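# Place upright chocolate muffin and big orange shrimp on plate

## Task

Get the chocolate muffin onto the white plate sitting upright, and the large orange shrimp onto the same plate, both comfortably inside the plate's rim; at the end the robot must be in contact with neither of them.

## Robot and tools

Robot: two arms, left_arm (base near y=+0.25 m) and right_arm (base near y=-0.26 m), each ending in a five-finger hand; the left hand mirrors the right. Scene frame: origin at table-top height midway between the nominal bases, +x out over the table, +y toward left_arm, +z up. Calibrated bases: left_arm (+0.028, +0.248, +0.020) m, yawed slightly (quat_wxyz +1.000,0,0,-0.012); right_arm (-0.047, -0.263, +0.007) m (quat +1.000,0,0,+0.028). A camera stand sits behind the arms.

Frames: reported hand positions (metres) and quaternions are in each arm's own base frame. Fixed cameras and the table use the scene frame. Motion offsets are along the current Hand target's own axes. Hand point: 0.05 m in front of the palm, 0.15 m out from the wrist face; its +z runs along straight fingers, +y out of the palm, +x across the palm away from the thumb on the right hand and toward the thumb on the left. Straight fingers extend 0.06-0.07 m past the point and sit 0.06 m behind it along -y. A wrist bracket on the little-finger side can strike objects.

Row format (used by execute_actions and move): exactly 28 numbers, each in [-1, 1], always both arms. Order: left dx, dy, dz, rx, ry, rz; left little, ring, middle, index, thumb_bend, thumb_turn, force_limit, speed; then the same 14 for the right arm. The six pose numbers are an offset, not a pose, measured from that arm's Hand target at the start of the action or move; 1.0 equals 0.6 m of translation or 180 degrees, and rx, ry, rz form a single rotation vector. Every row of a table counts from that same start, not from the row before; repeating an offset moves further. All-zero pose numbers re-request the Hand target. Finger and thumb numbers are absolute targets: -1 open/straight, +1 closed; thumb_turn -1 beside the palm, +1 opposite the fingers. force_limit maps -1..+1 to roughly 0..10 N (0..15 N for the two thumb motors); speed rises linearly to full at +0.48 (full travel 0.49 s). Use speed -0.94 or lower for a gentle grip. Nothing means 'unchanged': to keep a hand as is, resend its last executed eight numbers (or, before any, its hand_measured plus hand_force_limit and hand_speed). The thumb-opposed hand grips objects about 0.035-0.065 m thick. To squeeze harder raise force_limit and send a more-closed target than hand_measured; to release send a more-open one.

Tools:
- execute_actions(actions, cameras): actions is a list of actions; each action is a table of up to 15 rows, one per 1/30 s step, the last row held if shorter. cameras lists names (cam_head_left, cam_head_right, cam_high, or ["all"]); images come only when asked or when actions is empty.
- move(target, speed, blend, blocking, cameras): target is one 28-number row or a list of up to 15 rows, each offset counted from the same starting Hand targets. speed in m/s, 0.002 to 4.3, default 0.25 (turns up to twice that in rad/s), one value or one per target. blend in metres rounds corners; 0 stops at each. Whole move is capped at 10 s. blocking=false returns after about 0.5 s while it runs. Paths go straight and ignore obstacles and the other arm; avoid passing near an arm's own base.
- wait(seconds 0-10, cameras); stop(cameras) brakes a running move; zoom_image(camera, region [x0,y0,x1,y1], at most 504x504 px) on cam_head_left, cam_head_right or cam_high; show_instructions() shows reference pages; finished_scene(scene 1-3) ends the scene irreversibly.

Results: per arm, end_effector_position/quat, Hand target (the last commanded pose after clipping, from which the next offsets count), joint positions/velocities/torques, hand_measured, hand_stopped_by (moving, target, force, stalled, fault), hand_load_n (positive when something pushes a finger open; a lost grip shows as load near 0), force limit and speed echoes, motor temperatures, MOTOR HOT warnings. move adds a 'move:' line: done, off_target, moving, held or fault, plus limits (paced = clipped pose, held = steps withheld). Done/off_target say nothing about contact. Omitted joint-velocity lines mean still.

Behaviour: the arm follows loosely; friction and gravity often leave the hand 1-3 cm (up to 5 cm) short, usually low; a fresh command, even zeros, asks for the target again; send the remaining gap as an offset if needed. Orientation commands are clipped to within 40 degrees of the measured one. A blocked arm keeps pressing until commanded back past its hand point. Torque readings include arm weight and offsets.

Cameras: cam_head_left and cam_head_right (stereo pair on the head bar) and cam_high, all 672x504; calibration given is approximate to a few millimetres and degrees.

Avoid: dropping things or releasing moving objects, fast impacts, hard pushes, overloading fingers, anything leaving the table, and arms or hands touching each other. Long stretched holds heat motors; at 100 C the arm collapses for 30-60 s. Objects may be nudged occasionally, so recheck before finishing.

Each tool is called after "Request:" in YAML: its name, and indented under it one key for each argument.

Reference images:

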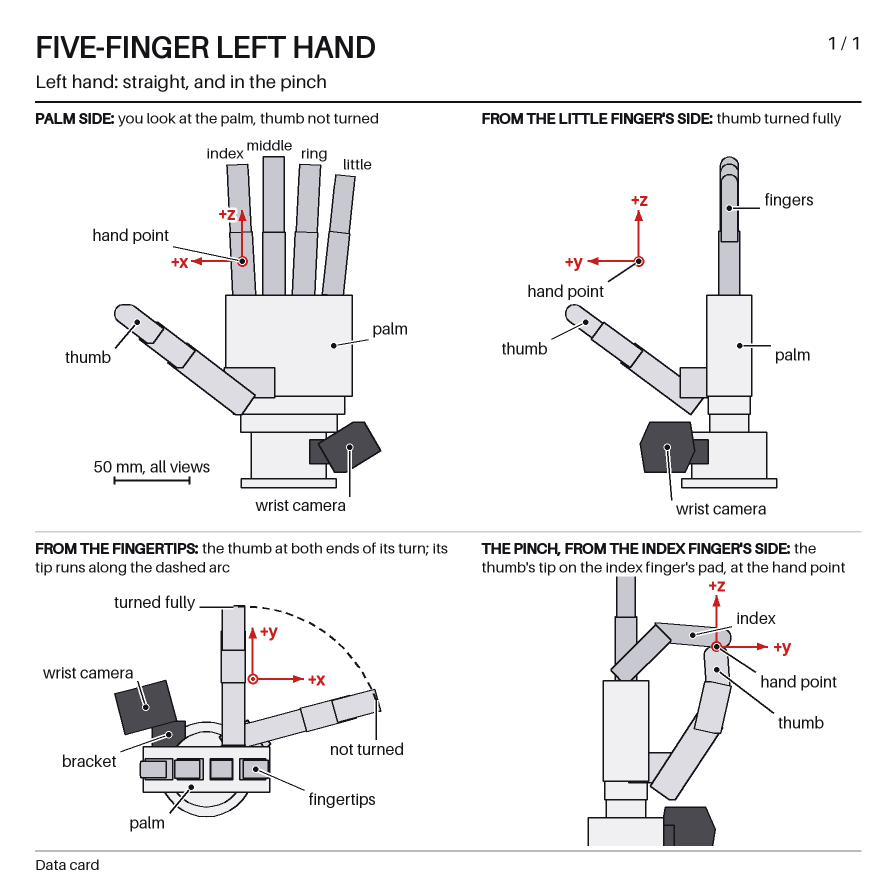

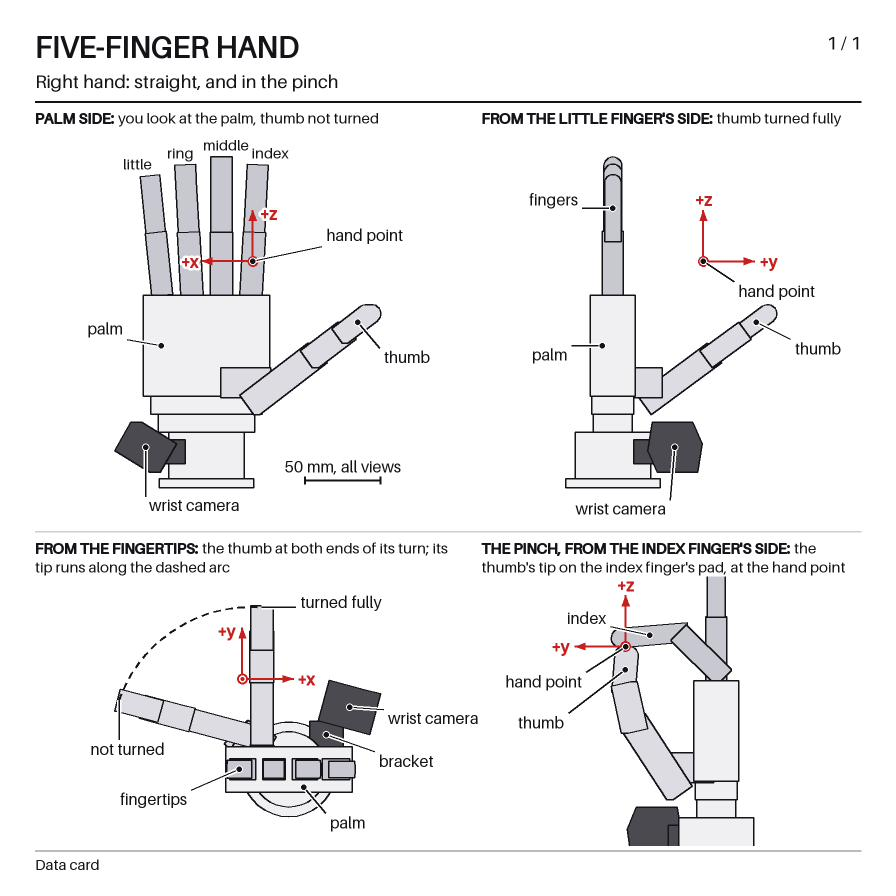

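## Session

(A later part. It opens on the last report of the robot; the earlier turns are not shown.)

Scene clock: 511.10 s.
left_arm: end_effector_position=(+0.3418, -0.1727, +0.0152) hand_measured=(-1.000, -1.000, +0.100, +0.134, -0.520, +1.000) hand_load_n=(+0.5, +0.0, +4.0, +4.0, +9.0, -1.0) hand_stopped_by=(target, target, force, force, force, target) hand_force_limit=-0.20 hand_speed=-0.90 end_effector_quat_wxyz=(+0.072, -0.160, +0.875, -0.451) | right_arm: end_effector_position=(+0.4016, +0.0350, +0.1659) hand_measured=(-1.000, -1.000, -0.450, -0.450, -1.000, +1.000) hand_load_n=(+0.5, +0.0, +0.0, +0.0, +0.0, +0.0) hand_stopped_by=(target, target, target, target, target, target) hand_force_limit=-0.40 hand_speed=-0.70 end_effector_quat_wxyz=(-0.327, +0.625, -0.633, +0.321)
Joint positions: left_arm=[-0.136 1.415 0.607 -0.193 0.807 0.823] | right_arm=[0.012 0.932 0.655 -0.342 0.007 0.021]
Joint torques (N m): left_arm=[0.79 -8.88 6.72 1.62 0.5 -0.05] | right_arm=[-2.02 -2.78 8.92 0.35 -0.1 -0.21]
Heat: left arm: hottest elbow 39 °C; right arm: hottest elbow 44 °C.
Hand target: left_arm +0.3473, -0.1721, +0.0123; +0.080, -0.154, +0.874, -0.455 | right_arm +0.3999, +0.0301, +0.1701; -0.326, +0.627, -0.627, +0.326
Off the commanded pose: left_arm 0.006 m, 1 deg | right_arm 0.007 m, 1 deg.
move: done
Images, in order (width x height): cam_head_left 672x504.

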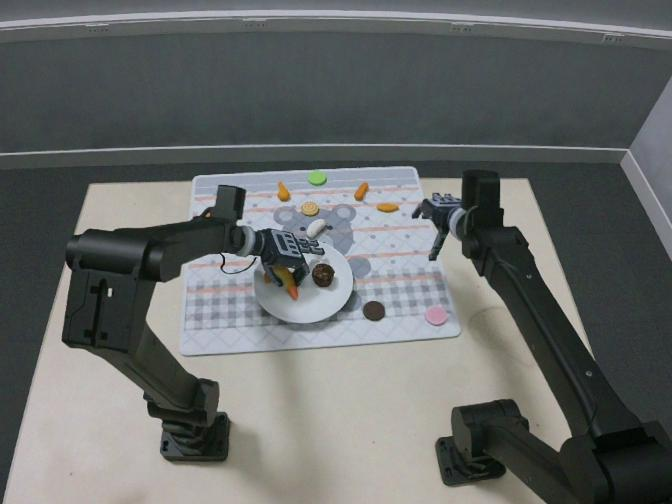

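Request:
move:
  target:
    - [0,0,0,0,0,0,-1,-1,0.03,0.05,-1,1,-0.2,-0.75,0,0,0,0,0,0,-1,-1,-0.45,-0.45,-1,1,-0.4,-0.7]
    - [-0.0157,-0.138,-0.081,0,0,0,-1,-1,0.03,0.05,-1,1,-0.2,-0.75,0,0,0,0,0,0,-1,-1,-0.45,-0.45,-1,1,-0.4,-0.7]
  speed: 0.1
  cameras: ["all"]

Request:
zoom_image:
  camera: "cam_head_left"
  region: [240, 230, 340, 330]

Scene clock: 519.83 s.
left_arm: end_effector_position=(+0.3312, -0.1727, +0.0759) hand_measured=(-1.000, -1.000, +0.030, +0.050, -1.000, +1.000) hand_load_n=(-0.5, +0.0, +0.0, +0.0, +0.0, +0.0) hand_stopped_by=(target, target, target, target, target, target) hand_force_limit=-0.20 hand_speed=-0.75 end_effector_quat_wxyz=(+0.046, -0.169, +0.879, -0.444) | right_arm: end_effector_position=(+0.4016, +0.0350, +0.1659) hand_measured=(-1.000, -1.000, -0.450, -0.450, -1.000, +1.000) hand_load_n=(+0.0, +0.0, +0.0, +0.0, +0.0, +0.0) hand_stopped_by=(target, target, target, target, target, target) hand_force_limit=-0.40 hand_speed=-0.70 end_effector_quat_wxyz=(-0.327, +0.625, -0.633, +0.321)
Joint positions: left_arm=[-0.14 1.281 0.701 -0.483 0.811 0.831] | right_arm=[0.012 0.932 0.655 -0.342 0.007 0.021]
Joint torques (N m): left_arm=[0.26 -11.52 13.26 0.35 0.25 -0.13] | right_arm=[-2.08 -2.9 8.79 0.4 -0.1 -0.2]
Heat: left arm: hottest elbow 39 °C; right arm: hottest elbow 44 °C.
Hand target: left_arm +0.3588, -0.1761, +0.1080; +0.080, -0.154, +0.874, -0.455 | right_arm +0.3999, +0.0301, +0.1701; -0.326, +0.627, -0.627, +0.326
Off the commanded pose: left_arm 0.042 m, 4 deg | right_arm 0.007 m, 1 deg.
move: off_target (left_arm)

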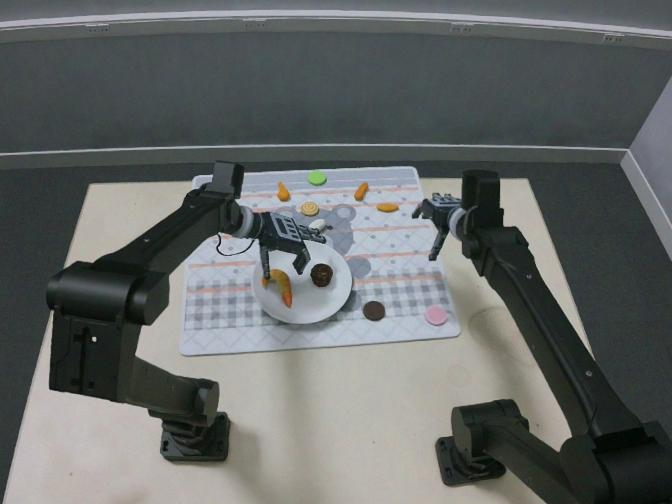

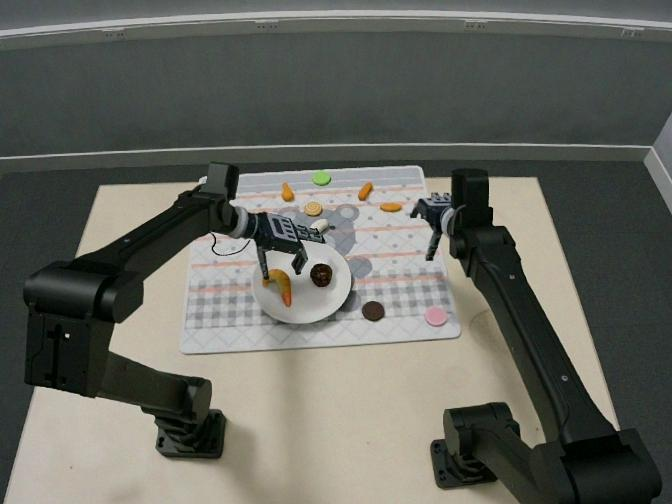

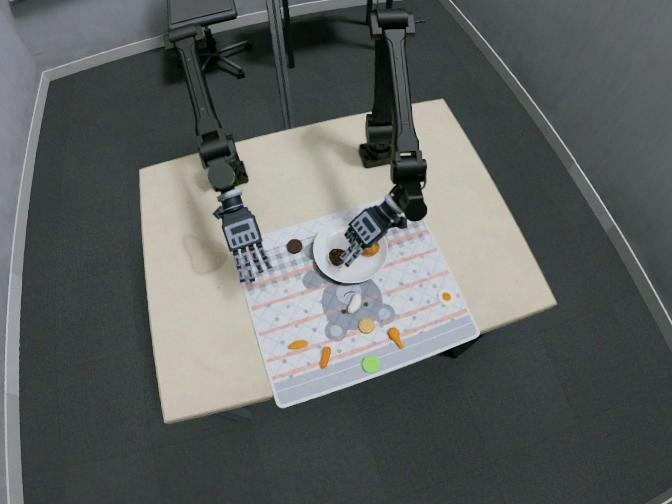

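Scaled by 5.040 from the camera's 672x504 image, which has a finer 960x720 frame.

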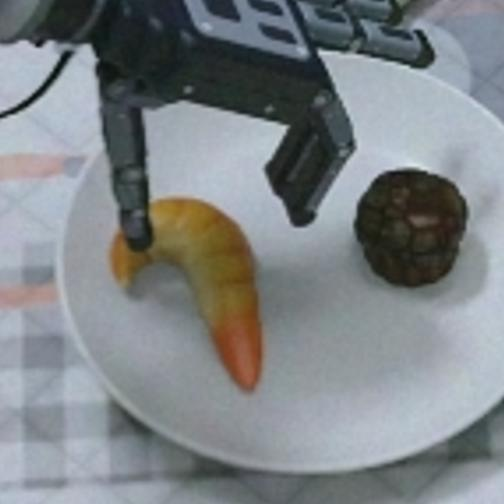

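Request:
finished_scene:
  scene: 1

The scene is finished: the task was done.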